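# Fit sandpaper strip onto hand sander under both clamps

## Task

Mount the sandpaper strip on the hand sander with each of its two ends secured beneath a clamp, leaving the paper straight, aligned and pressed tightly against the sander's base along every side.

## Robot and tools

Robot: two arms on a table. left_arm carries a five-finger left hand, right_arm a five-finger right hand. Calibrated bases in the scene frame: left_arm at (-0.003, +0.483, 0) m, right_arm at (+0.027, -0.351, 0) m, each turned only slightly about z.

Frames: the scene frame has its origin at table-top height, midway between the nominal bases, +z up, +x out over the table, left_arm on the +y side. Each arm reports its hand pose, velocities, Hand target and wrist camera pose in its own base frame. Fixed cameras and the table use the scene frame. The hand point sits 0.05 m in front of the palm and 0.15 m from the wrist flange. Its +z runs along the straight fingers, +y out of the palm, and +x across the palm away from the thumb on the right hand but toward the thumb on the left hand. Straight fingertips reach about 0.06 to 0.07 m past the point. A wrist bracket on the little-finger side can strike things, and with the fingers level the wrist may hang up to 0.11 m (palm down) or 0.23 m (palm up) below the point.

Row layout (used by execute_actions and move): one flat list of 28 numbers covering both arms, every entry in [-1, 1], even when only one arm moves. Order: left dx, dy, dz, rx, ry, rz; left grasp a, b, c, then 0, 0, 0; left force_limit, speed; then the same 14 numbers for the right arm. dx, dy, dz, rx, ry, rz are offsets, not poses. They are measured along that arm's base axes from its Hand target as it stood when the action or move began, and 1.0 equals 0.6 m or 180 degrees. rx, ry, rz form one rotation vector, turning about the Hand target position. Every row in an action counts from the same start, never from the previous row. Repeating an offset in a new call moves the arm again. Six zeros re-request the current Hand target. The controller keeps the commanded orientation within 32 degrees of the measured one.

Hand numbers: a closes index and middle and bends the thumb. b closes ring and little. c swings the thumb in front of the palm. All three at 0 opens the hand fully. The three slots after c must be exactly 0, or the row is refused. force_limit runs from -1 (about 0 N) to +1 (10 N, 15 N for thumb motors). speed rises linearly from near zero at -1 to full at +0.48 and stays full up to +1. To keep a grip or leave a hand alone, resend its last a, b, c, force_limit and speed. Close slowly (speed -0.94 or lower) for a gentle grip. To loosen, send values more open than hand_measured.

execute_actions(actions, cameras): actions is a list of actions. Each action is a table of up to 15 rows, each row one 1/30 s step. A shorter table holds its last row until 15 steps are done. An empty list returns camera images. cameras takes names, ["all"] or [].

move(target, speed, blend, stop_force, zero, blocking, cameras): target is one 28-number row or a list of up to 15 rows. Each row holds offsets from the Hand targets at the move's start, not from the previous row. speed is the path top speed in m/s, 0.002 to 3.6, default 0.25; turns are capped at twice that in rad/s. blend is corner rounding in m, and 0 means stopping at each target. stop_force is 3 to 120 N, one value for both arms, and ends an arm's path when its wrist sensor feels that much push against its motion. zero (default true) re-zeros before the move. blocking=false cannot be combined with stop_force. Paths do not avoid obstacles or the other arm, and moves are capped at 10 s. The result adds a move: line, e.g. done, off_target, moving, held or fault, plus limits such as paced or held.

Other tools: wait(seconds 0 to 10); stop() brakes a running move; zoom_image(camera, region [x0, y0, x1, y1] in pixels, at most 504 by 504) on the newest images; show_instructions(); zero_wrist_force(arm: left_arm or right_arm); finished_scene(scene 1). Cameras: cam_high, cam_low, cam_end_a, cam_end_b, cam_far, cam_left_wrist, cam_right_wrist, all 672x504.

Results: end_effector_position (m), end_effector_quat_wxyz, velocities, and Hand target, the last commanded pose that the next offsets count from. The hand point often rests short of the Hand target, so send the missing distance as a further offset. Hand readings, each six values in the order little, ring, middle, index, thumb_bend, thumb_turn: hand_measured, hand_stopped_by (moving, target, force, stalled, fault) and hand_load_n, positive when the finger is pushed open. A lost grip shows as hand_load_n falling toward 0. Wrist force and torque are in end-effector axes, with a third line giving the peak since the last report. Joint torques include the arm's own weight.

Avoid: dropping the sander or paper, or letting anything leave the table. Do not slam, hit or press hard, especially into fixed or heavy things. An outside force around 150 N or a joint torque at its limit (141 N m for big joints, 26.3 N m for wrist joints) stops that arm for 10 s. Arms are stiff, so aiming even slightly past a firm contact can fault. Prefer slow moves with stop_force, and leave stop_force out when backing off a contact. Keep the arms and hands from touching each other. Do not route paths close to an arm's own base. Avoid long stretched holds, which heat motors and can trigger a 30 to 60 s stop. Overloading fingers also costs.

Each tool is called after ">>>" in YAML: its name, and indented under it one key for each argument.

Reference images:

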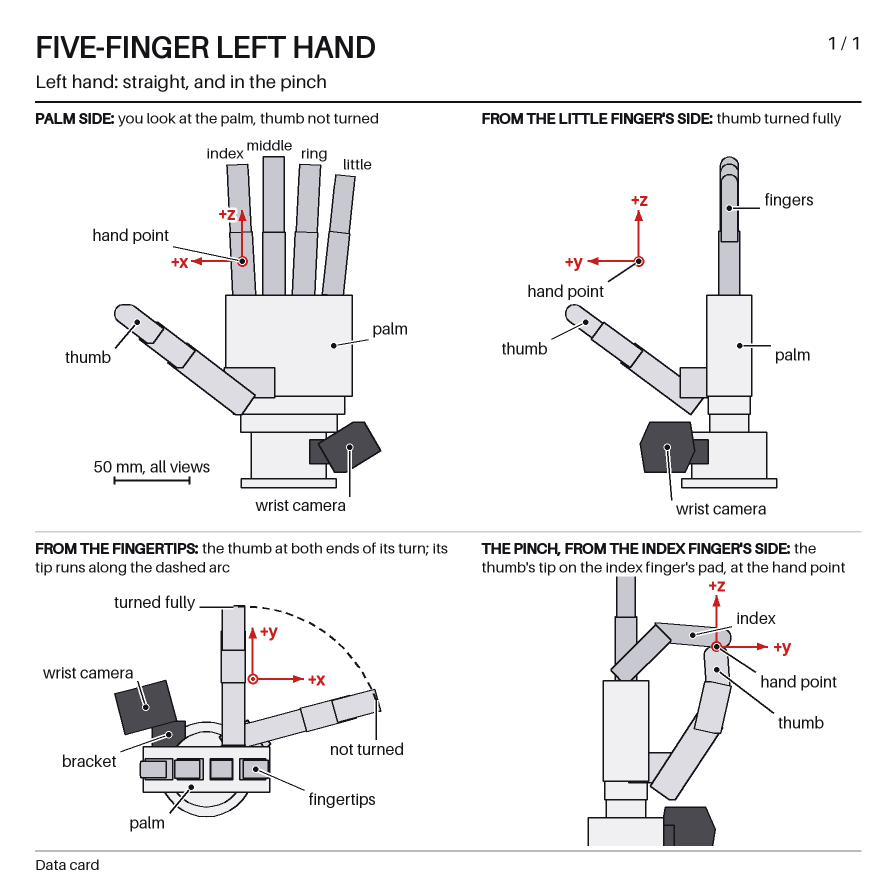

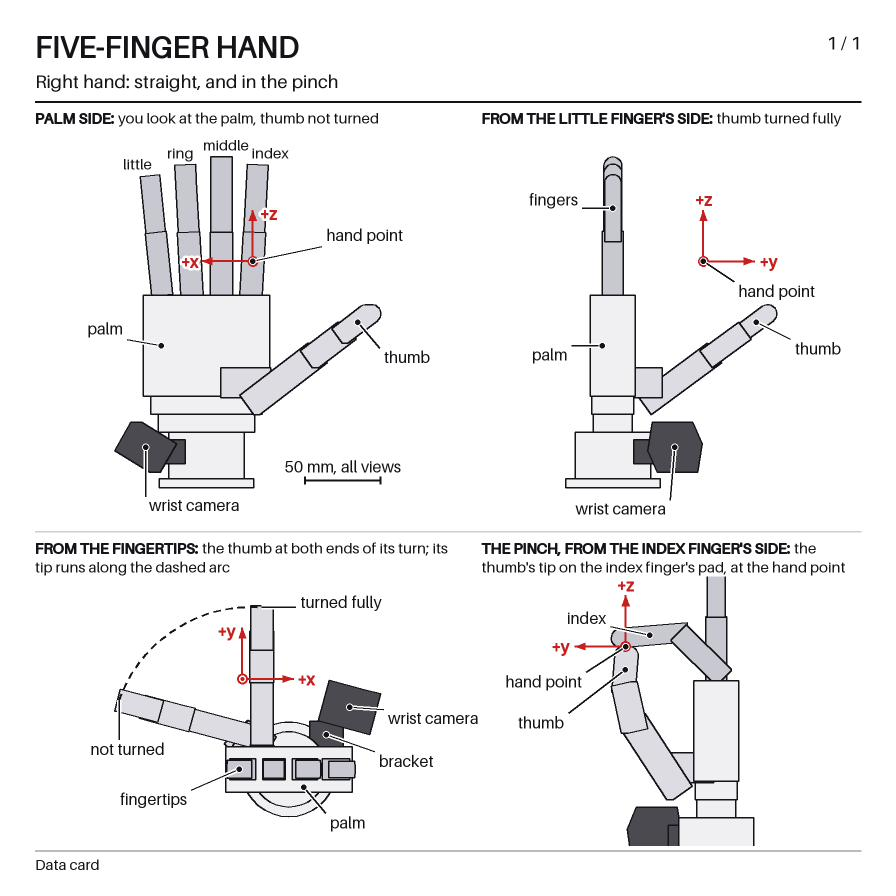

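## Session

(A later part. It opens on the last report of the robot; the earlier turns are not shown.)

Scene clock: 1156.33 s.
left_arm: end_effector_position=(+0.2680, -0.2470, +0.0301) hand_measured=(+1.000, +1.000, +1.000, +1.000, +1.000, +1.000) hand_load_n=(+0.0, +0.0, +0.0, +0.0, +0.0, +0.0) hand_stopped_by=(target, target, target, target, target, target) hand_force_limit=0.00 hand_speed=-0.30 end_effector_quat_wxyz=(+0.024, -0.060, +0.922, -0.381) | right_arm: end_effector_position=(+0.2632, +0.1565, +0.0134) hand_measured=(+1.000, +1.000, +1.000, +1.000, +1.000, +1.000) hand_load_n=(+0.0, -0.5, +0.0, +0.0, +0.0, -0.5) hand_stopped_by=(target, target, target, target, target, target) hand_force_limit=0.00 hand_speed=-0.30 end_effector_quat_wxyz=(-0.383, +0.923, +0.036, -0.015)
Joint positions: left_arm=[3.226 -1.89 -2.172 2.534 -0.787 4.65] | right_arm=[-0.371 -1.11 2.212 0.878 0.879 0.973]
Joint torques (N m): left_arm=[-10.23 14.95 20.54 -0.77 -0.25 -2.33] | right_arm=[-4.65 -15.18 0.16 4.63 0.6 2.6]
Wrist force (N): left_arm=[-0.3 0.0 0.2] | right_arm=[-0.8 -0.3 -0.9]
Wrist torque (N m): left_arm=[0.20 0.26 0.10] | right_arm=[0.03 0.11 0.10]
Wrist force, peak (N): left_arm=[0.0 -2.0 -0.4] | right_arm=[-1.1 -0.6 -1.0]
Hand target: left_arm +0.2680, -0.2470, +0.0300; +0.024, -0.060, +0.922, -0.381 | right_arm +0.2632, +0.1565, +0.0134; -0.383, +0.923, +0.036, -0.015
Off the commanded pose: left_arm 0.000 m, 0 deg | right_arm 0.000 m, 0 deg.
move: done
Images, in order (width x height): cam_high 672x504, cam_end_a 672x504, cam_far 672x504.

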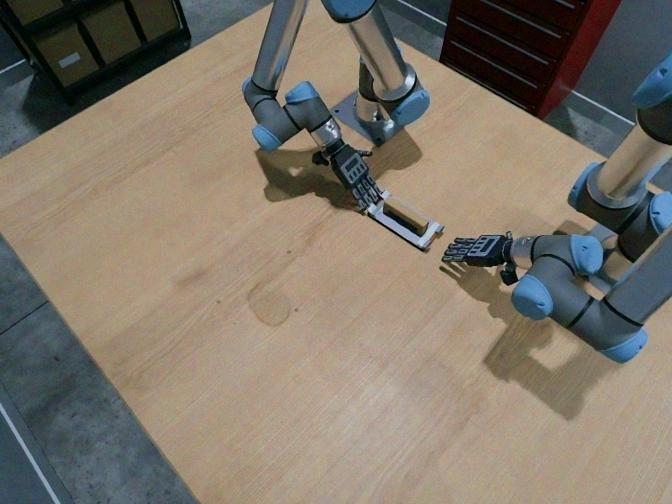

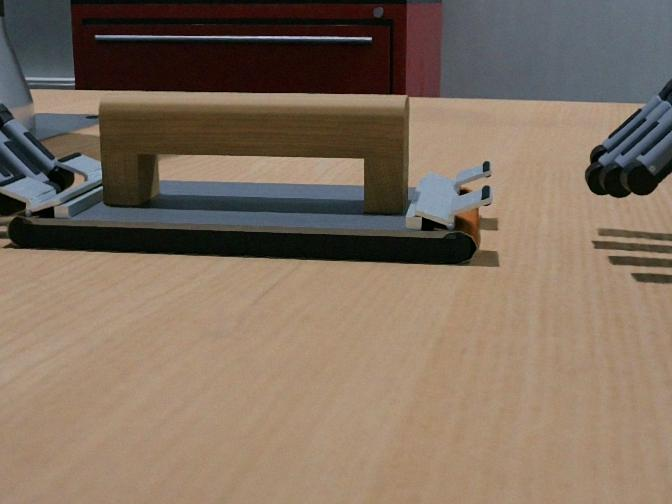

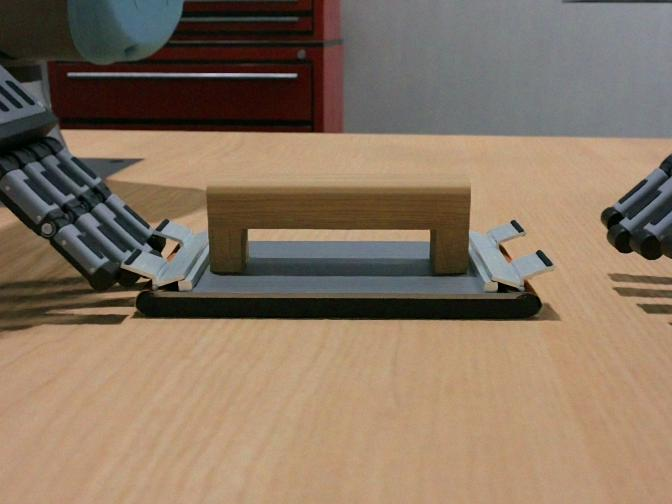

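>>> move:
  target:
    - [0,0,-0.0313,0,0,0, 0,0,0,0,0,0, 0, -0.3, 0,0,0,0,0,0, 0,0,0,0,0,0, 0, -0.3]
    - [0.0082,-0.062,-0.0313,0,0,0, 0,0,0,0,0,0, 0, -0.3, 0,0,0,0,0,0, 0,0,0,0,0,0, 0, -0.3]
  speed: 0.06
  cameras: ["cam_end_a"]

>>> move:
  target: [0.0028,-0.0213,0,0,0,0, 0,0,0,0,0,0, 0, -0.3, 0,0,0,0,0,0, 0,0,0,0,0,0, 0, -0.3]
  speed: 0.006
  stop_force: 10
  cameras: ["cam_end_a","cam_far","cam_end_b"]

>>> zoom_image:
  camera: "cam_end_a"
  region: [390, 150, 550, 280]

>>> zoom_image:
  camera: "cam_end_b"
  region: [300, 170, 420, 290]

Scene clock: 1166.33 s.
left_arm: end_effector_position=(+0.2729, -0.2841, +0.0113) hand_measured=(+1.000, +1.000, +1.000, +1.000, +1.000, +1.000) hand_load_n=(-0.5, +0.0, +0.0, +0.0, +0.0, -0.5) hand_stopped_by=(target, target, target, target, target, target) hand_force_limit=0.00 hand_speed=-0.30 end_effector_quat_wxyz=(+0.024, -0.060, +0.922, -0.381) | right_arm: end_effector_position=(+0.2632, +0.1565, +0.0134) hand_measured=(+1.000, +1.000, +1.000, +1.000, +1.000, +1.000) hand_load_n=(+0.0, +0.0, +0.0, +0.0, +0.0, +0.0) hand_stopped_by=(target, target, target, target, target, target) hand_force_limit=0.00 hand_speed=-0.30 end_effector_quat_wxyz=(-0.383, +0.923, +0.036, -0.015)
Joint positions: left_arm=[3.094 -1.938 -2.12 2.659 -0.802 4.466] | right_arm=[-0.371 -1.11 2.212 0.878 0.879 0.973]
Joint torques (N m): left_arm=[-12.3 17.27 20.16 -0.66 -0.21 -2.45] | right_arm=[-4.47 -15.2 -0.13 4.71 0.56 2.44]
Wrist force (N): left_arm=[-0.2 0.1 -0.1] | right_arm=[-0.6 -0.4 -0.8]
Wrist torque (N m): left_arm=[0.26 0.29 0.07] | right_arm=[-0.02 0.07 0.10]
Wrist force, peak (N): left_arm=[0.0 0.8 -0.1] | right_arm=[-1.1 -0.4 -1.0]
Hand target: left_arm +0.2729, -0.2842, +0.0113; +0.024, -0.060, +0.922, -0.381 | right_arm +0.2632, +0.1565, +0.0134; -0.383, +0.923, +0.036, -0.015
Off the commanded pose: left_arm 0.000 m, 0 deg | right_arm 0.000 m, 0 deg.
move: done
Images, in order (width x height): cam_end_a 672x504.

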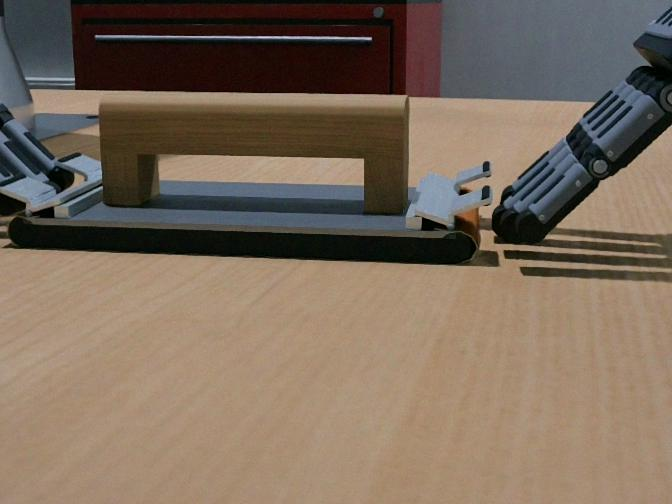

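Scene clock: 1168.97 s.
left_arm: end_effector_position=(+0.2741, -0.2934, +0.0113) hand_measured=(+1.000, +1.000, +1.000, +1.000, +1.000, +1.000) hand_load_n=(-0.5, +0.0, -6.5, +0.0, +0.0, -0.5) hand_stopped_by=(target, target, target, target, target, target) hand_force_limit=0.00 hand_speed=-0.30 end_effector_quat_wxyz=(+0.024, -0.060, +0.922, -0.381) | right_arm: end_effector_position=(+0.2632, +0.1565, +0.0134) hand_measured=(+1.000, +1.000, +1.000, +1.000, +1.000, +1.000) hand_load_n=(+0.0, +0.0, -4.5, +0.0, +0.0, +0.0) hand_stopped_by=(target, target, target, target, target, target) hand_force_limit=0.00 hand_speed=-0.30 end_effector_quat_wxyz=(-0.383, +0.923, +0.036, -0.015)
Joint positions: left_arm=[3.063 -1.941 -2.103 2.675 -0.808 4.423] | right_arm=[-0.371 -1.11 2.212 0.878 0.879 0.973]
Joint torques (N m): left_arm=[7.85 30.56 1.75 -3.14 3.95 2.29] | right_arm=[-3.97 -15.64 -0.8 4.6 -2.17 2.6]
Wrist force (N): left_arm=[-0.2 5.5 -7.7] | right_arm=[-1.1 3.1 -5.0]
Wrist torque (N m): left_arm=[0.55 0.04 -0.09] | right_arm=[0.19 0.17 0.15]
Wrist force, peak (N): left_arm=[0.0 6.5 -10.3] | right_arm=[-1.1 3.4 -5.6]
Hand target: left_arm +0.2741, -0.2934, +0.0113; +0.024, -0.060, +0.922, -0.381 (not the last commanded pose) | right_arm +0.2632, +0.1565, +0.0134; -0.383, +0.923, +0.036, -0.015
Off the commanded pose: left_arm 0.004 m, 0 deg | right_arm 0.000 m, 0 deg.
move: contact (left_arm)
Images, in order (width x height): cam_end_a 672x504, cam_end_b 672x504, cam_far 672x504.

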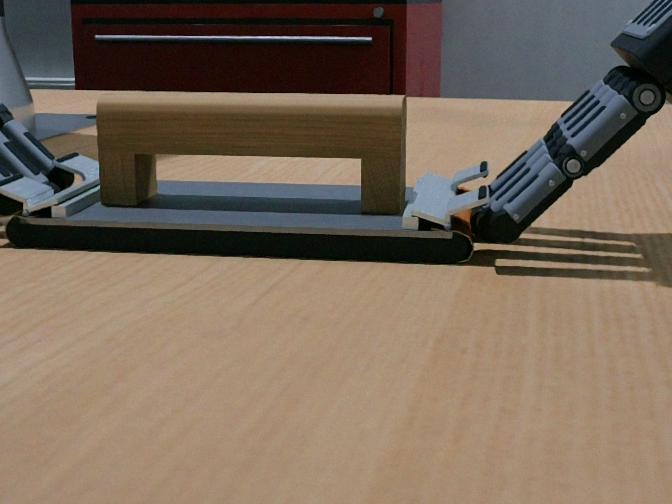

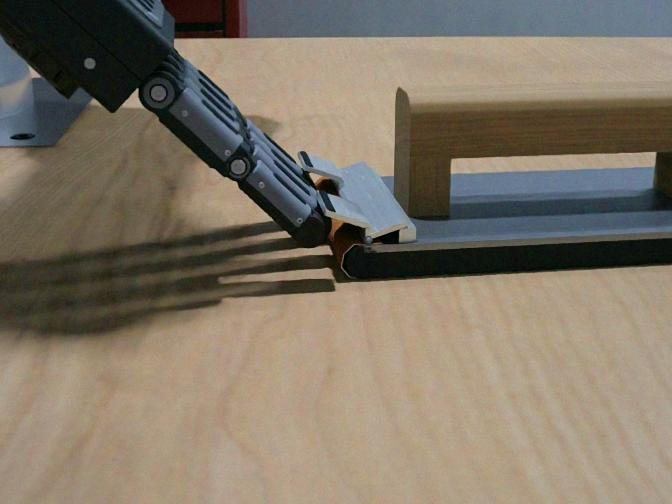

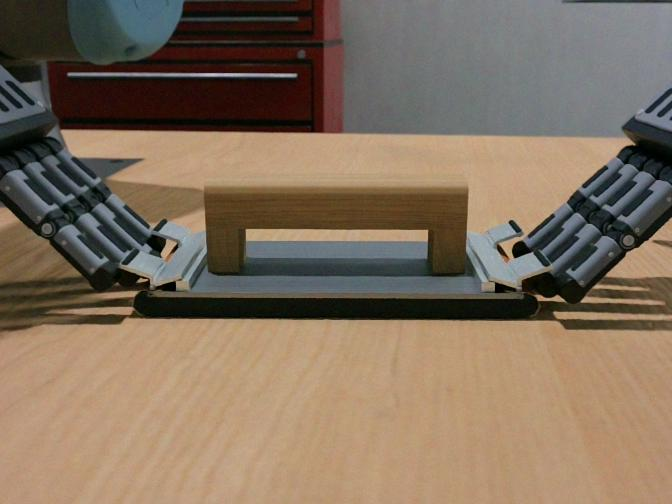

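Scaled by 3.150 from the camera's 672x504 image, which has a finer 960x720 frame.

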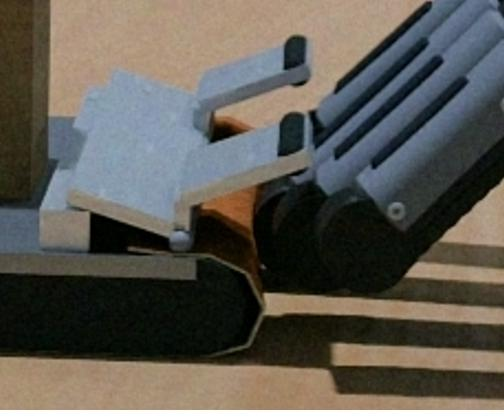

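Scaled by 4.200 from the camera's 672x504 image, which has a finer 960x720 frame.

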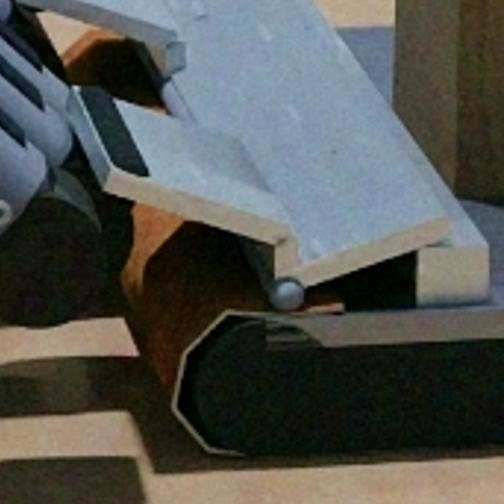

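>>> zoom_image:
  camera: "cam_end_a"
  region: [430, 215, 490, 275]

>>> zoom_image:
  camera: "cam_end_b"
  region: [330, 230, 400, 290]

>>> zoom_image:
  camera: "cam_far"
  region: [500, 270, 560, 330]

>>> zoom_image:
  camera: "cam_far"
  region: [120, 270, 180, 330]

Scaled by 8.400 from the camera's 672x504 image, which has a finer 960x720 frame.

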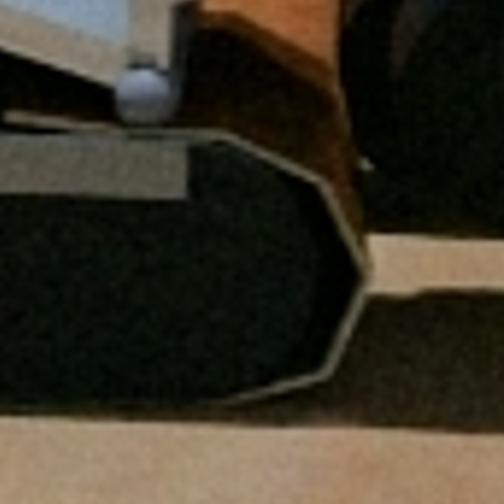

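Scaled by 7.200 from the camera's 672x504 image, which has a finer 960x720 frame.

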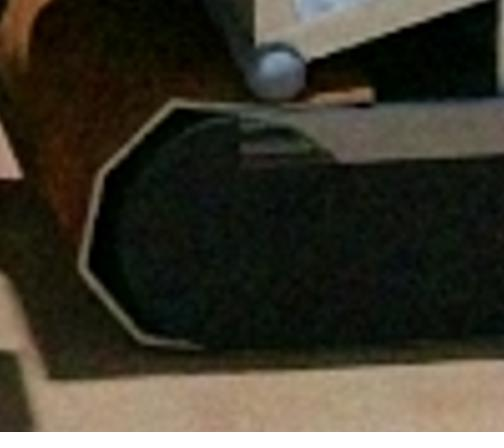

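Scaled by 8.400 from the camera's 672x504 image, which has a finer 960x720 frame.

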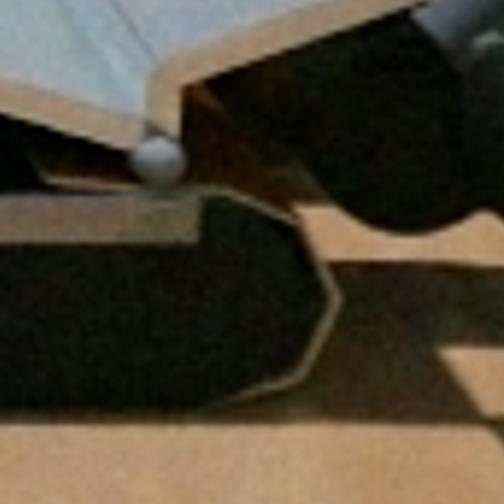

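Scaled by 8.400 from the camera's 672x504 image, which has a finer 960x720 frame.

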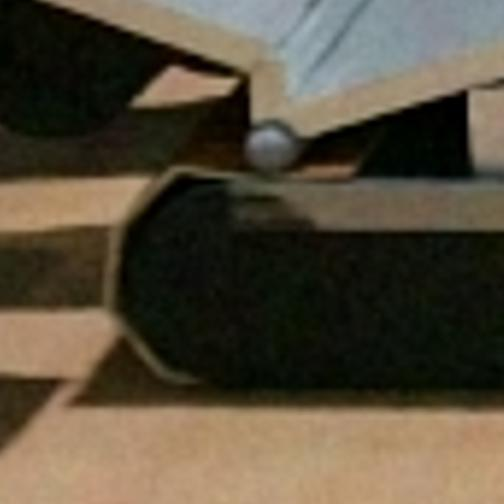

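>>> move:
  target: [-0.0033,0.0248,0,0,0,0, 0,0,0,0,0,0, 0, -0.3, 0.0007,-0.0083,0,0,0,0, 0,0,0,0,0,0, 0, -0.3]
  speed: 0.03
  cameras: ["cam_end_a","cam_far","cam_end_b"]

>>> zoom_image:
  camera: "cam_end_a"
  region: [430, 215, 490, 275]

>>> zoom_image:
  camera: "cam_end_b"
  region: [330, 230, 400, 290]

>>> zoom_image:
  camera: "cam_far"
  region: [500, 270, 560, 330]

>>> zoom_image:
  camera: "cam_far"
  region: [120, 270, 180, 330]

Scene clock: 1190.80 s.
left_arm: end_effector_position=(+0.2722, -0.2786, +0.0113) hand_measured=(+1.000, +1.000, +1.000, +1.000, +1.000, +1.000) hand_load_n=(+0.0, +0.0, +0.0, +0.0, +0.0, +0.0) hand_stopped_by=(target, target, target, target, target, target) hand_force_limit=0.00 hand_speed=-0.30 end_effector_quat_wxyz=(+0.024, -0.060, +0.922, -0.381) | right_arm: end_effector_position=(+0.2636, +0.1515, +0.0134) hand_measured=(+1.000, +1.000, +1.000, +1.000, +1.000, +1.000) hand_load_n=(+0.0, +0.0, +0.0, +0.0, +0.0, +0.0) hand_stopped_by=(target, target, target, target, target, target) hand_force_limit=0.00 hand_speed=-0.30 end_effector_quat_wxyz=(-0.383, +0.923, +0.036, -0.015)
Joint positions: left_arm=[3.113 -1.937 -2.129 2.65 -0.799 4.492] | right_arm=[-0.387 -1.107 2.214 0.886 0.886 0.953]
Joint torques (N m): left_arm=[9.7 34.56 1.14 -3.64 2.42 2.35] | right_arm=[-6.47 -14.26 1.88 5.29 0.75 -2.52]
Wrist force (N): left_arm=[-0.1 0.0 -0.2] | right_arm=[-0.8 -0.4 0.5]
Wrist torque (N m): left_arm=[0.24 0.24 0.00] | right_arm=[-0.09 0.06 0.23]
Wrist force, peak (N): left_arm=[0.0 5.6 -8.4] | right_arm=[-1.0 3.5 -5.3]
Hand target: left_arm +0.2722, -0.2785, +0.0113; +0.024, -0.060, +0.922, -0.381 | right_arm +0.2636, +0.1515, +0.0134; -0.383, +0.923, +0.036, -0.015
Off the commanded pose: left_arm 0.000 m, 0 deg | right_arm 0.000 m, 0 deg.
move: done
Images, in order (width x height): cam_end_a 672x504, cam_end_b 672x504, cam_far 672x504.

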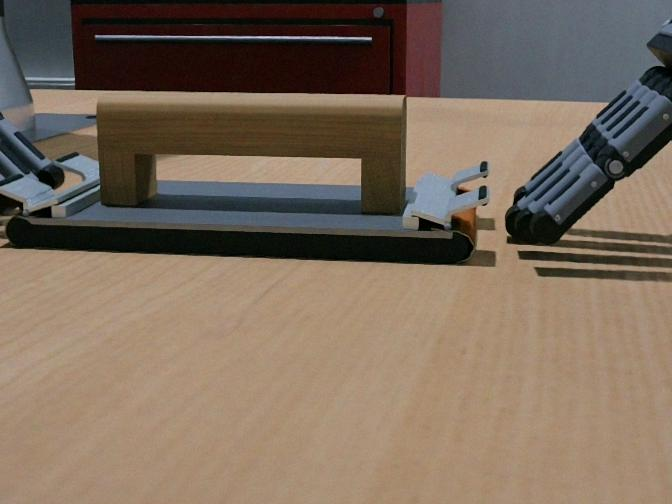

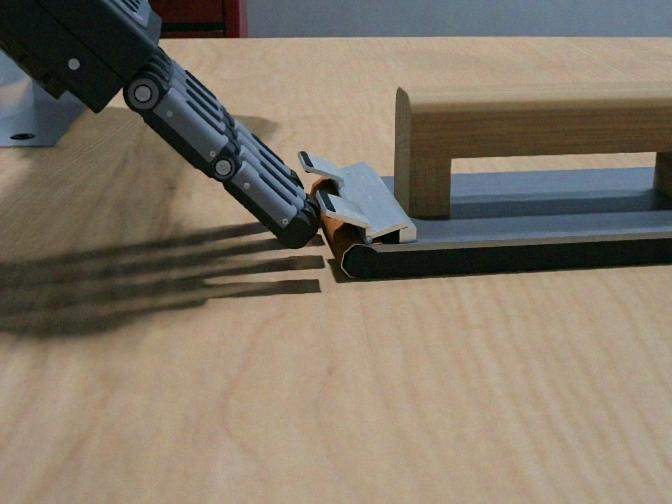

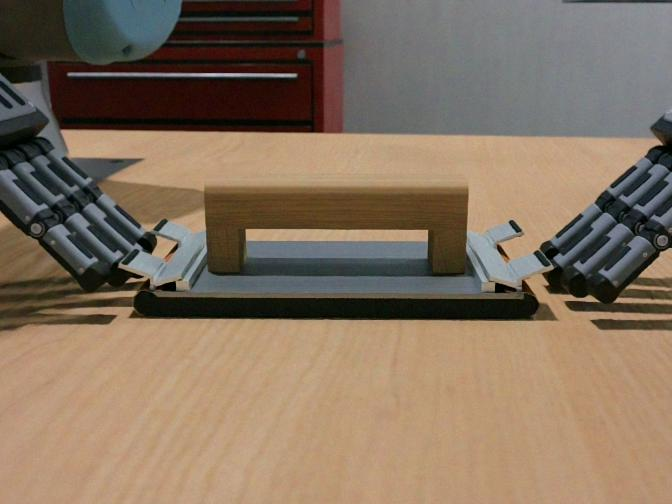

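Scaled by 8.400 from the camera's 672x504 image, which has a finer 960x720 frame.

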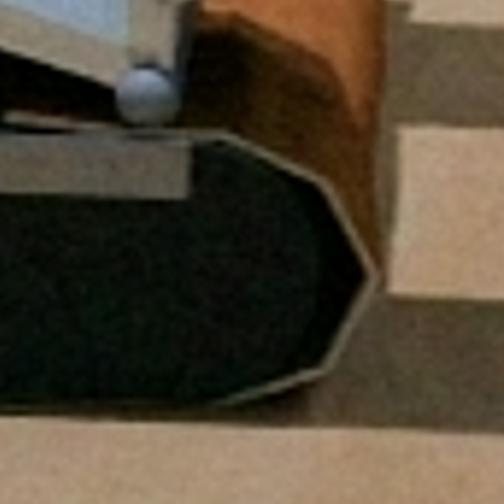

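Scaled by 7.200 from the camera's 672x504 image, which has a finer 960x720 frame.

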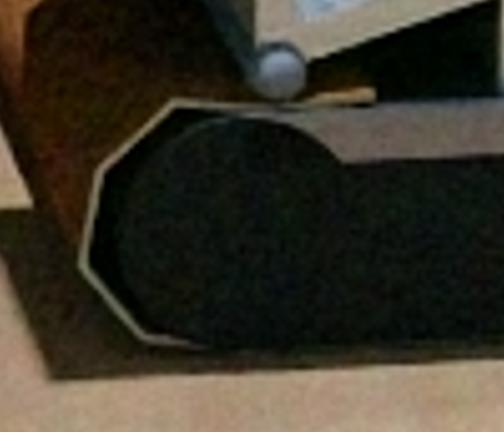

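Scaled by 8.400 from the camera's 672x504 image, which has a finer 960x720 frame.

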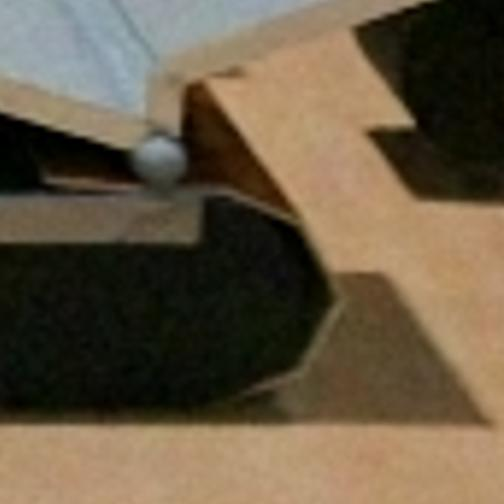

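Scaled by 8.400 from the camera's 672x504 image, which has a finer 960x720 frame.

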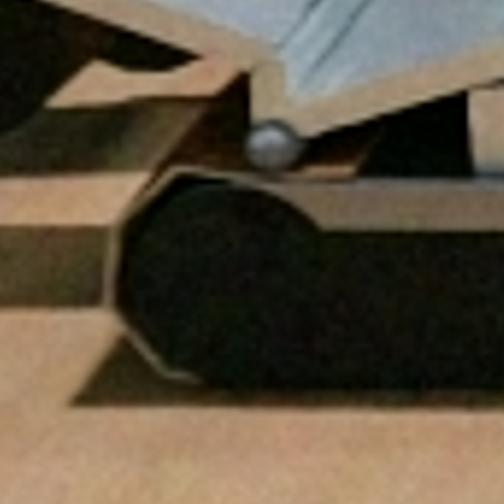

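>>> move:
  target:
    - [0,0,-0.002,0,0,0, 0,0,0,0,0,0, 0, -0.3, -0.0007,0.0083,-0.002,0,0,0, 0,0,0,0,0,0, 0, -0.3]
    - [0.0017,-0.0132,-0.002,0,0,0, 0,0,0,0,0,0, 0, -0.3, -0.0007,0.0083,-0.002,0,0,0, 0,0,0,0,0,0, 0, -0.3]
  speed: 0.02
  cameras: ["cam_end_a","cam_end_b"]

>>> zoom_image:
  camera: "cam_end_a"
  region: [420, 180, 540, 280]

>>> zoom_image:
  camera: "cam_end_b"
  region: [280, 190, 400, 290]

Scene clock: 1279.10 s.
left_arm: end_effector_position=(+0.2732, -0.2864, +0.0101) hand_measured=(+1.000, +1.000, +1.000, +1.000, +1.000, +1.000) hand_load_n=(+0.0, +0.0, +0.0, +0.0, +0.0, +0.0) hand_stopped_by=(target, target, target, target, target, target) hand_force_limit=0.00 hand_speed=-0.30 end_effector_quat_wxyz=(+0.024, -0.060, +0.922, -0.381) | right_arm: end_effector_position=(+0.2632, +0.1565, +0.0122) hand_measured=(+1.000, +1.000, +1.000, +1.000, +1.000, +1.000) hand_load_n=(+0.0, +0.0, -2.0, +0.0, +0.0, +0.0) hand_stopped_by=(target, target, target, target, target, target) hand_force_limit=0.00 hand_speed=-0.30 end_effector_quat_wxyz=(-0.383, +0.923, +0.036, -0.015)
Joint positions: left_arm=[3.086 -1.942 -2.116 2.667 -0.803 4.455] | right_arm=[-0.371 -1.107 2.213 0.874 0.879 0.973]
Joint torques (N m): left_arm=[-12.98 17.4 20.36 -0.79 -0.22 -2.06] | right_arm=[7.02 -13.66 -14.5 0.99 -3.23 2.68]
Wrist force (N): left_arm=[-0.4 0.2 -0.3] | right_arm=[-1.0 1.2 -2.6]
Wrist torque (N m): left_arm=[0.30 0.31 0.06] | right_arm=[0.09 0.12 0.12]
Wrist force, peak (N): left_arm=[-0.5 0.3 -0.2] | right_arm=[-1.2 1.1 -2.8]
Hand target: left_arm +0.2732, -0.2864, +0.0101; +0.024, -0.060, +0.922, -0.381 | right_arm +0.2632, +0.1565, +0.0122; -0.383, +0.923, +0.036, -0.015
Off the commanded pose: left_arm 0.000 m, 0 deg | right_arm 0.000 m, 0 deg.
move: done
Images, in order (width x height): cam_end_a 672x504, cam_end_b 672x504.

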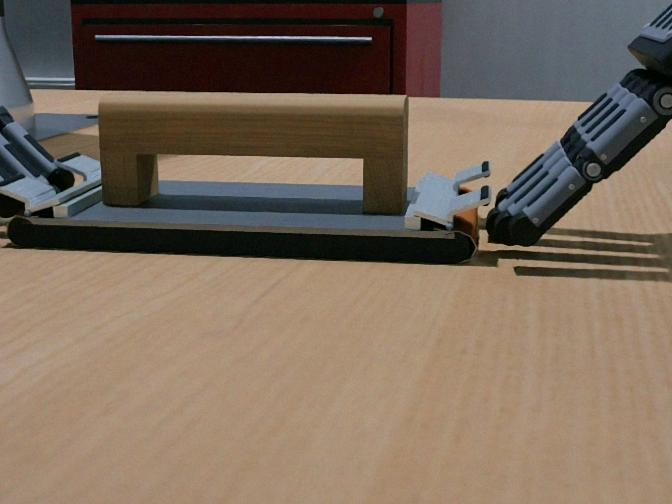

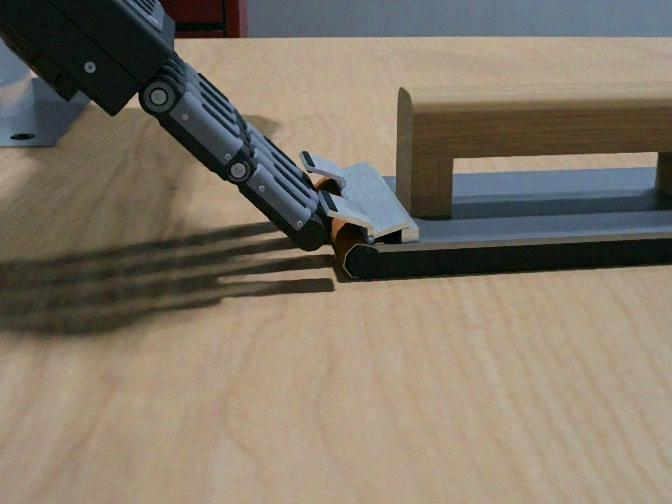

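Scaled by 4.200 from the camera's 672x504 image, which has a finer 960x720 frame.

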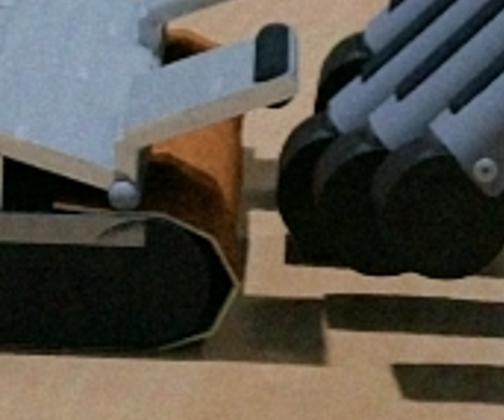

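Scaled by 4.200 from the camera's 672x504 image, which has a finer 960x720 frame.

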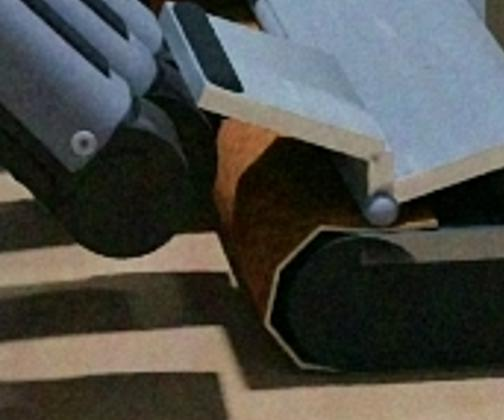

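>>> move:
  target: [0.0027,-0.0198,0,0,0,0,0,0,0,0,0,0,0,-0.3,0,0,0,0,0,0,0,0,0,0,0,0,0,-0.3]
  speed: 0.005
  stop_force: 16
  cameras: ["cam_end_a","cam_end_b","cam_far"]

Scene clock: 1300.00 s.
left_arm: end_effector_position=(+0.2741, -0.2935, +0.0101) hand_measured=(+1.000, +1.000, +1.000, +1.000, +1.000, +1.000) hand_load_n=(+0.0, +0.0, -9.0, +0.0, +0.0, +0.0) hand_stopped_by=(target, target, target, target, target, target) hand_force_limit=0.00 hand_speed=-0.30 end_effector_quat_wxyz=(+0.024, -0.060, +0.922, -0.381) | right_arm: end_effector_position=(+0.2632, +0.1565, +0.0122) hand_measured=(+1.000, +1.000, +1.000, +1.000, +1.000, +1.000) hand_load_n=(+0.0, -0.5, -5.0, +0.0, +0.0, +0.0) hand_stopped_by=(target, target, target, target, target, target) hand_force_limit=0.00 hand_speed=-0.30 end_effector_quat_wxyz=(-0.383, +0.923, +0.036, -0.015)
Joint positions: left_arm=[3.062 -1.944 -2.103 2.678 -0.808 4.423] | right_arm=[-0.371 -1.107 2.213 0.874 0.879 0.973]
Joint torques (N m): left_arm=[6.26 28.81 1.36 -2.49 4.5 2.33] | right_arm=[7.03 -16.17 -10.51 0.83 -3.3 2.54]
Wrist force (N): left_arm=[0.4 7.5 -15.1] | right_arm=[-1.5 3.8 -8.8]
Wrist torque (N m): left_arm=[0.89 -0.17 -0.08] | right_arm=[0.45 0.27 0.15]
Wrist force, peak (N): left_arm=[0.0 8.6 -17.4] | right_arm=[-1.1 3.7 -9.2]
Hand target: left_arm +0.2742, -0.2935, +0.0101; +0.024, -0.060, +0.922, -0.381 (not the last commanded pose) | right_arm +0.2632, +0.1565, +0.0122; -0.383, +0.923, +0.036, -0.015
Off the commanded pose: left_arm 0.005 m, 0 deg | right_arm 0.000 m, 0 deg.
move: contact (left_arm)
Images, in order (width x height): cam_end_a 672x504, cam_end_b 672x504, cam_far 672x504.

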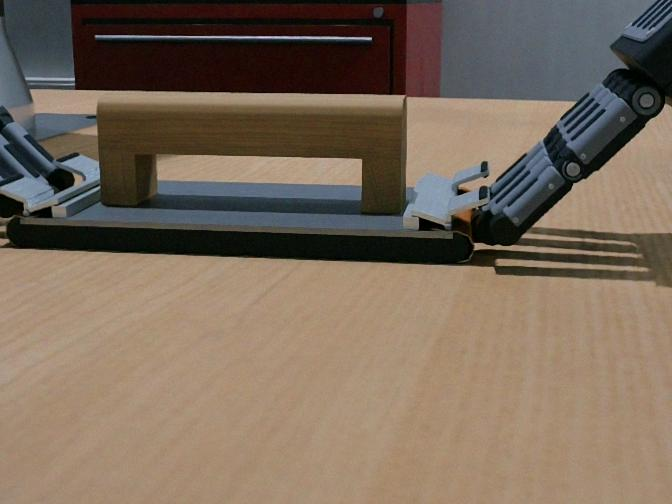

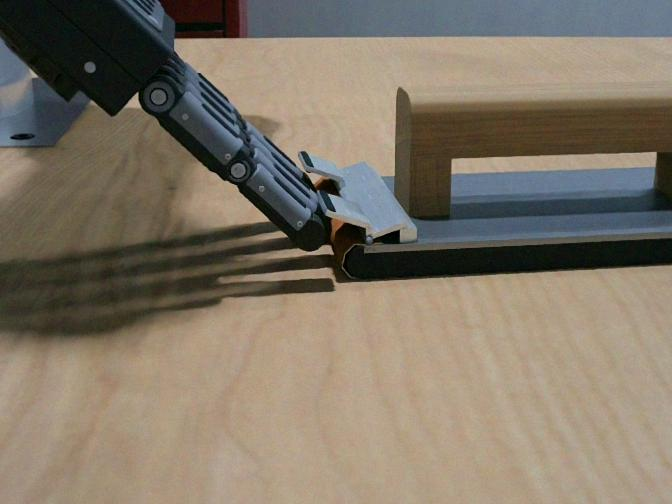

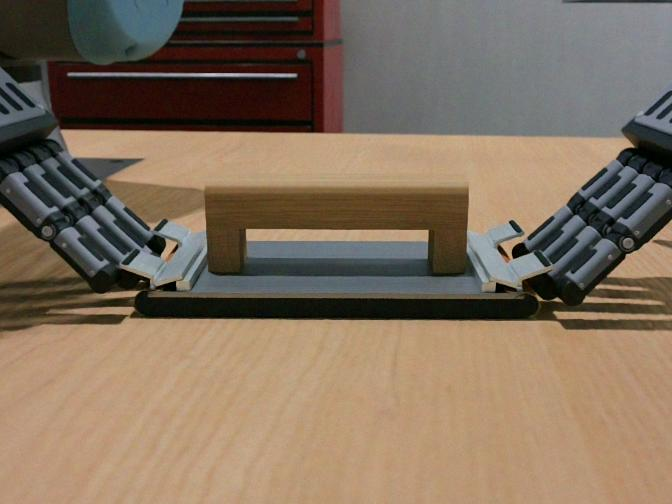

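>>> zoom_image:
  camera: "cam_end_a"
  region: [400, 170, 540, 275]

>>> zoom_image:
  camera: "cam_end_b"
  region: [280, 190, 420, 295]

Scaled by 3.600 from the camera's 672x504 image, which has a finer 960x720 frame.

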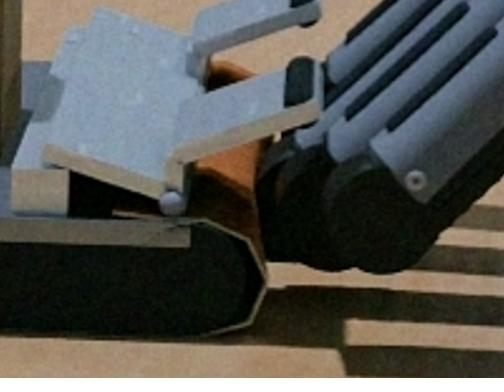

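Scaled by 3.600 from the camera's 672x504 image, which has a finer 960x720 frame.

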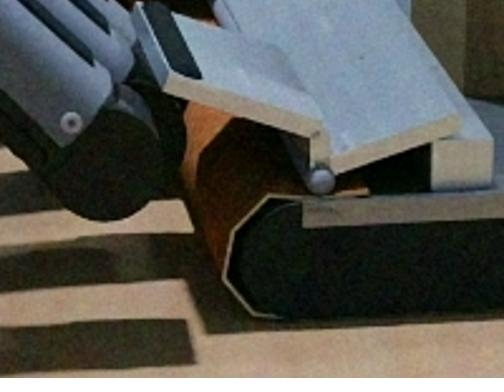

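>>> move:
  target: [-0.0032,0.0248,0,0,0,0,0,0,0,0,0,0,0,-0.3,0,0,0,0,0,0,0,0,0,0,0,0,0,-0.3]
  speed: 0.02
  cameras: ["cam_end_a","cam_end_b","cam_far"]

>>> zoom_image:
  camera: "cam_end_a"
  region: [400, 170, 540, 275]

>>> zoom_image:
  camera: "cam_end_b"
  region: [280, 190, 420, 295]

Scene clock: 1312.33 s.
left_arm: end_effector_position=(+0.2722, -0.2787, +0.0101) hand_measured=(+1.000, +1.000, +1.000, +1.000, +1.000, +1.000) hand_load_n=(+0.0, +0.0, -0.5, +0.0, +0.0, -0.5) hand_stopped_by=(target, target, target, target, target, target) hand_force_limit=0.00 hand_speed=-0.30 end_effector_quat_wxyz=(+0.024, -0.060, +0.922, -0.381) end_effector_velocity=(+0.000, +0.000, +0.000) end_effector_angular_velocity=(+0.000, -0.001, -0.002) | right_arm: end_effector_position=(+0.2632, +0.1565, +0.0122) hand_measured=(+1.000, +1.000, +1.000, +1.000, +1.000, +1.000) hand_load_n=(+0.0, +0.0, -2.0, +0.0, +0.0, +0.0) hand_stopped_by=(target, target, target, target, target, target) hand_force_limit=0.00 hand_speed=-0.30 end_effector_quat_wxyz=(-0.383, +0.923, +0.036, -0.015)
Joint positions: left_arm=[3.112 -1.94 -2.13 2.653 -0.799 4.491] | right_arm=[-0.371 -1.107 2.213 0.874 0.879 0.973]
Joint velocities: left_arm=[0.002 0 -0.001 -0.001 0.001 0.005] | right_arm=[within noise]
Joint torques (N m): left_arm=[10.31 33.61 1.4 -3.94 2.65 2.55] | right_arm=[6.51 -16.64 1.07 0.95 -3.24 2.68]
Wrist force (N): left_arm=[-0.2 -0.1 -0.1] | right_arm=[-1.3 1.0 -2.2]
Wrist torque (N m): left_arm=[0.21 0.27 -0.01] | right_arm=[0.05 0.15 0.10]
Wrist force, peak (N): left_arm=[0.1 7.8 -15.5] | right_arm=[-1.2 4.4 -8.9]
Hand target: left_arm +0.2722, -0.2787, +0.0101; +0.024, -0.060, +0.922, -0.381 | right_arm +0.2632, +0.1565, +0.0122; -0.383, +0.923, +0.036, -0.015
Off the commanded pose: left_arm 0.000 m, 0 deg | right_arm 0.000 m, 0 deg.
move: done
Images, in order (width x height): cam_end_a 672x504, cam_end_b 672x504, cam_far 672x504.

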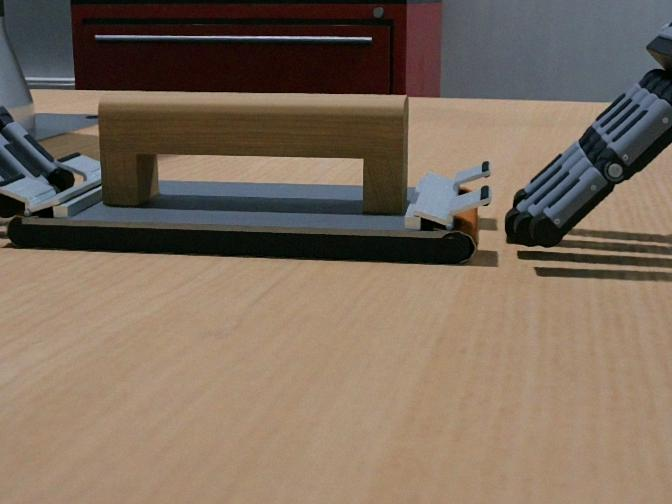

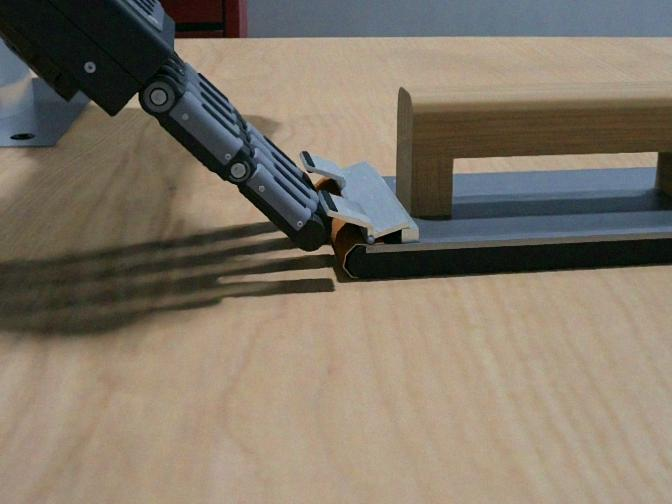

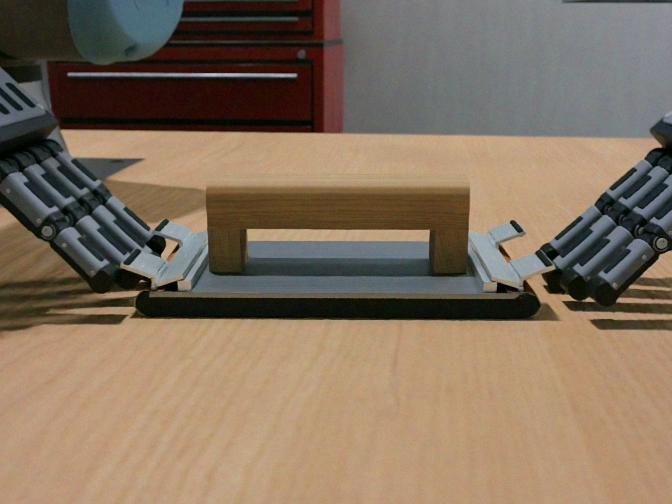

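Scaled by 3.600 from the camera's 672x504 image, which has a finer 960x720 frame.

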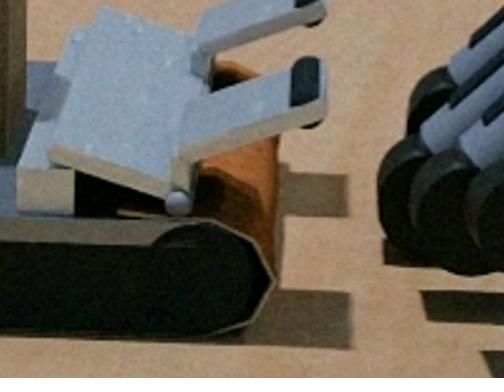

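Scaled by 3.600 from the camera's 672x504 image, which has a finer 960x720 frame.

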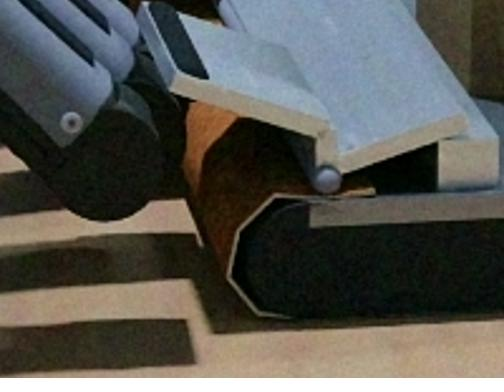

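>>> zoom_image:
  camera: "cam_end_a"
  region: [435, 220, 491, 270]

>>> zoom_image:
  camera: "cam_end_b"
  region: [335, 235, 391, 285]

>>> zoom_image:
  camera: "cam_far"
  region: [480, 260, 560, 330]

>>> zoom_image:
  camera: "cam_far"
  region: [120, 260, 200, 330]

Scaled by 9.000 from the camera's 672x504 image, which has a finer 960x720 frame.

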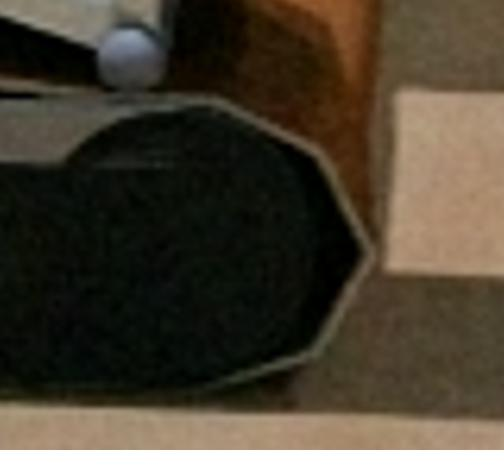

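Scaled by 9.000 from the camera's 672x504 image, which has a finer 960x720 frame.

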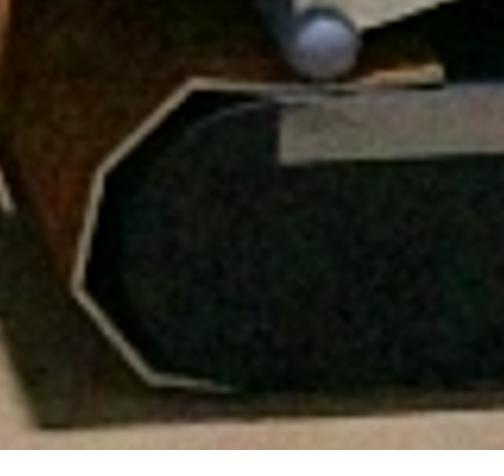

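Scaled by 6.300 from the camera's 672x504 image, which has a finer 960x720 frame.

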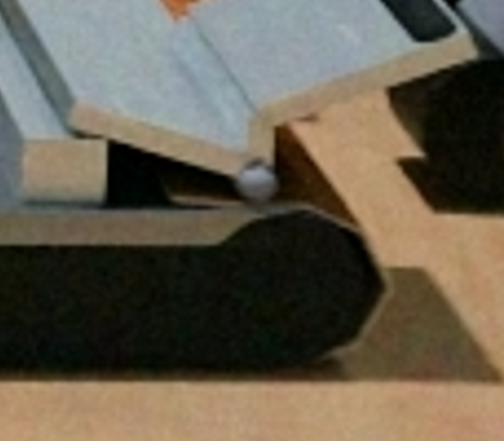

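Scaled by 6.300 from the camera's 672x504 image, which has a finer 960x720 frame.

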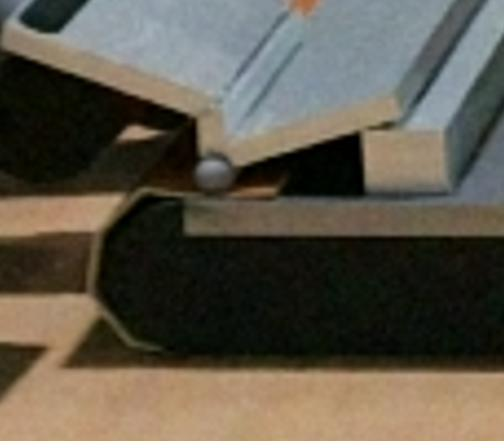

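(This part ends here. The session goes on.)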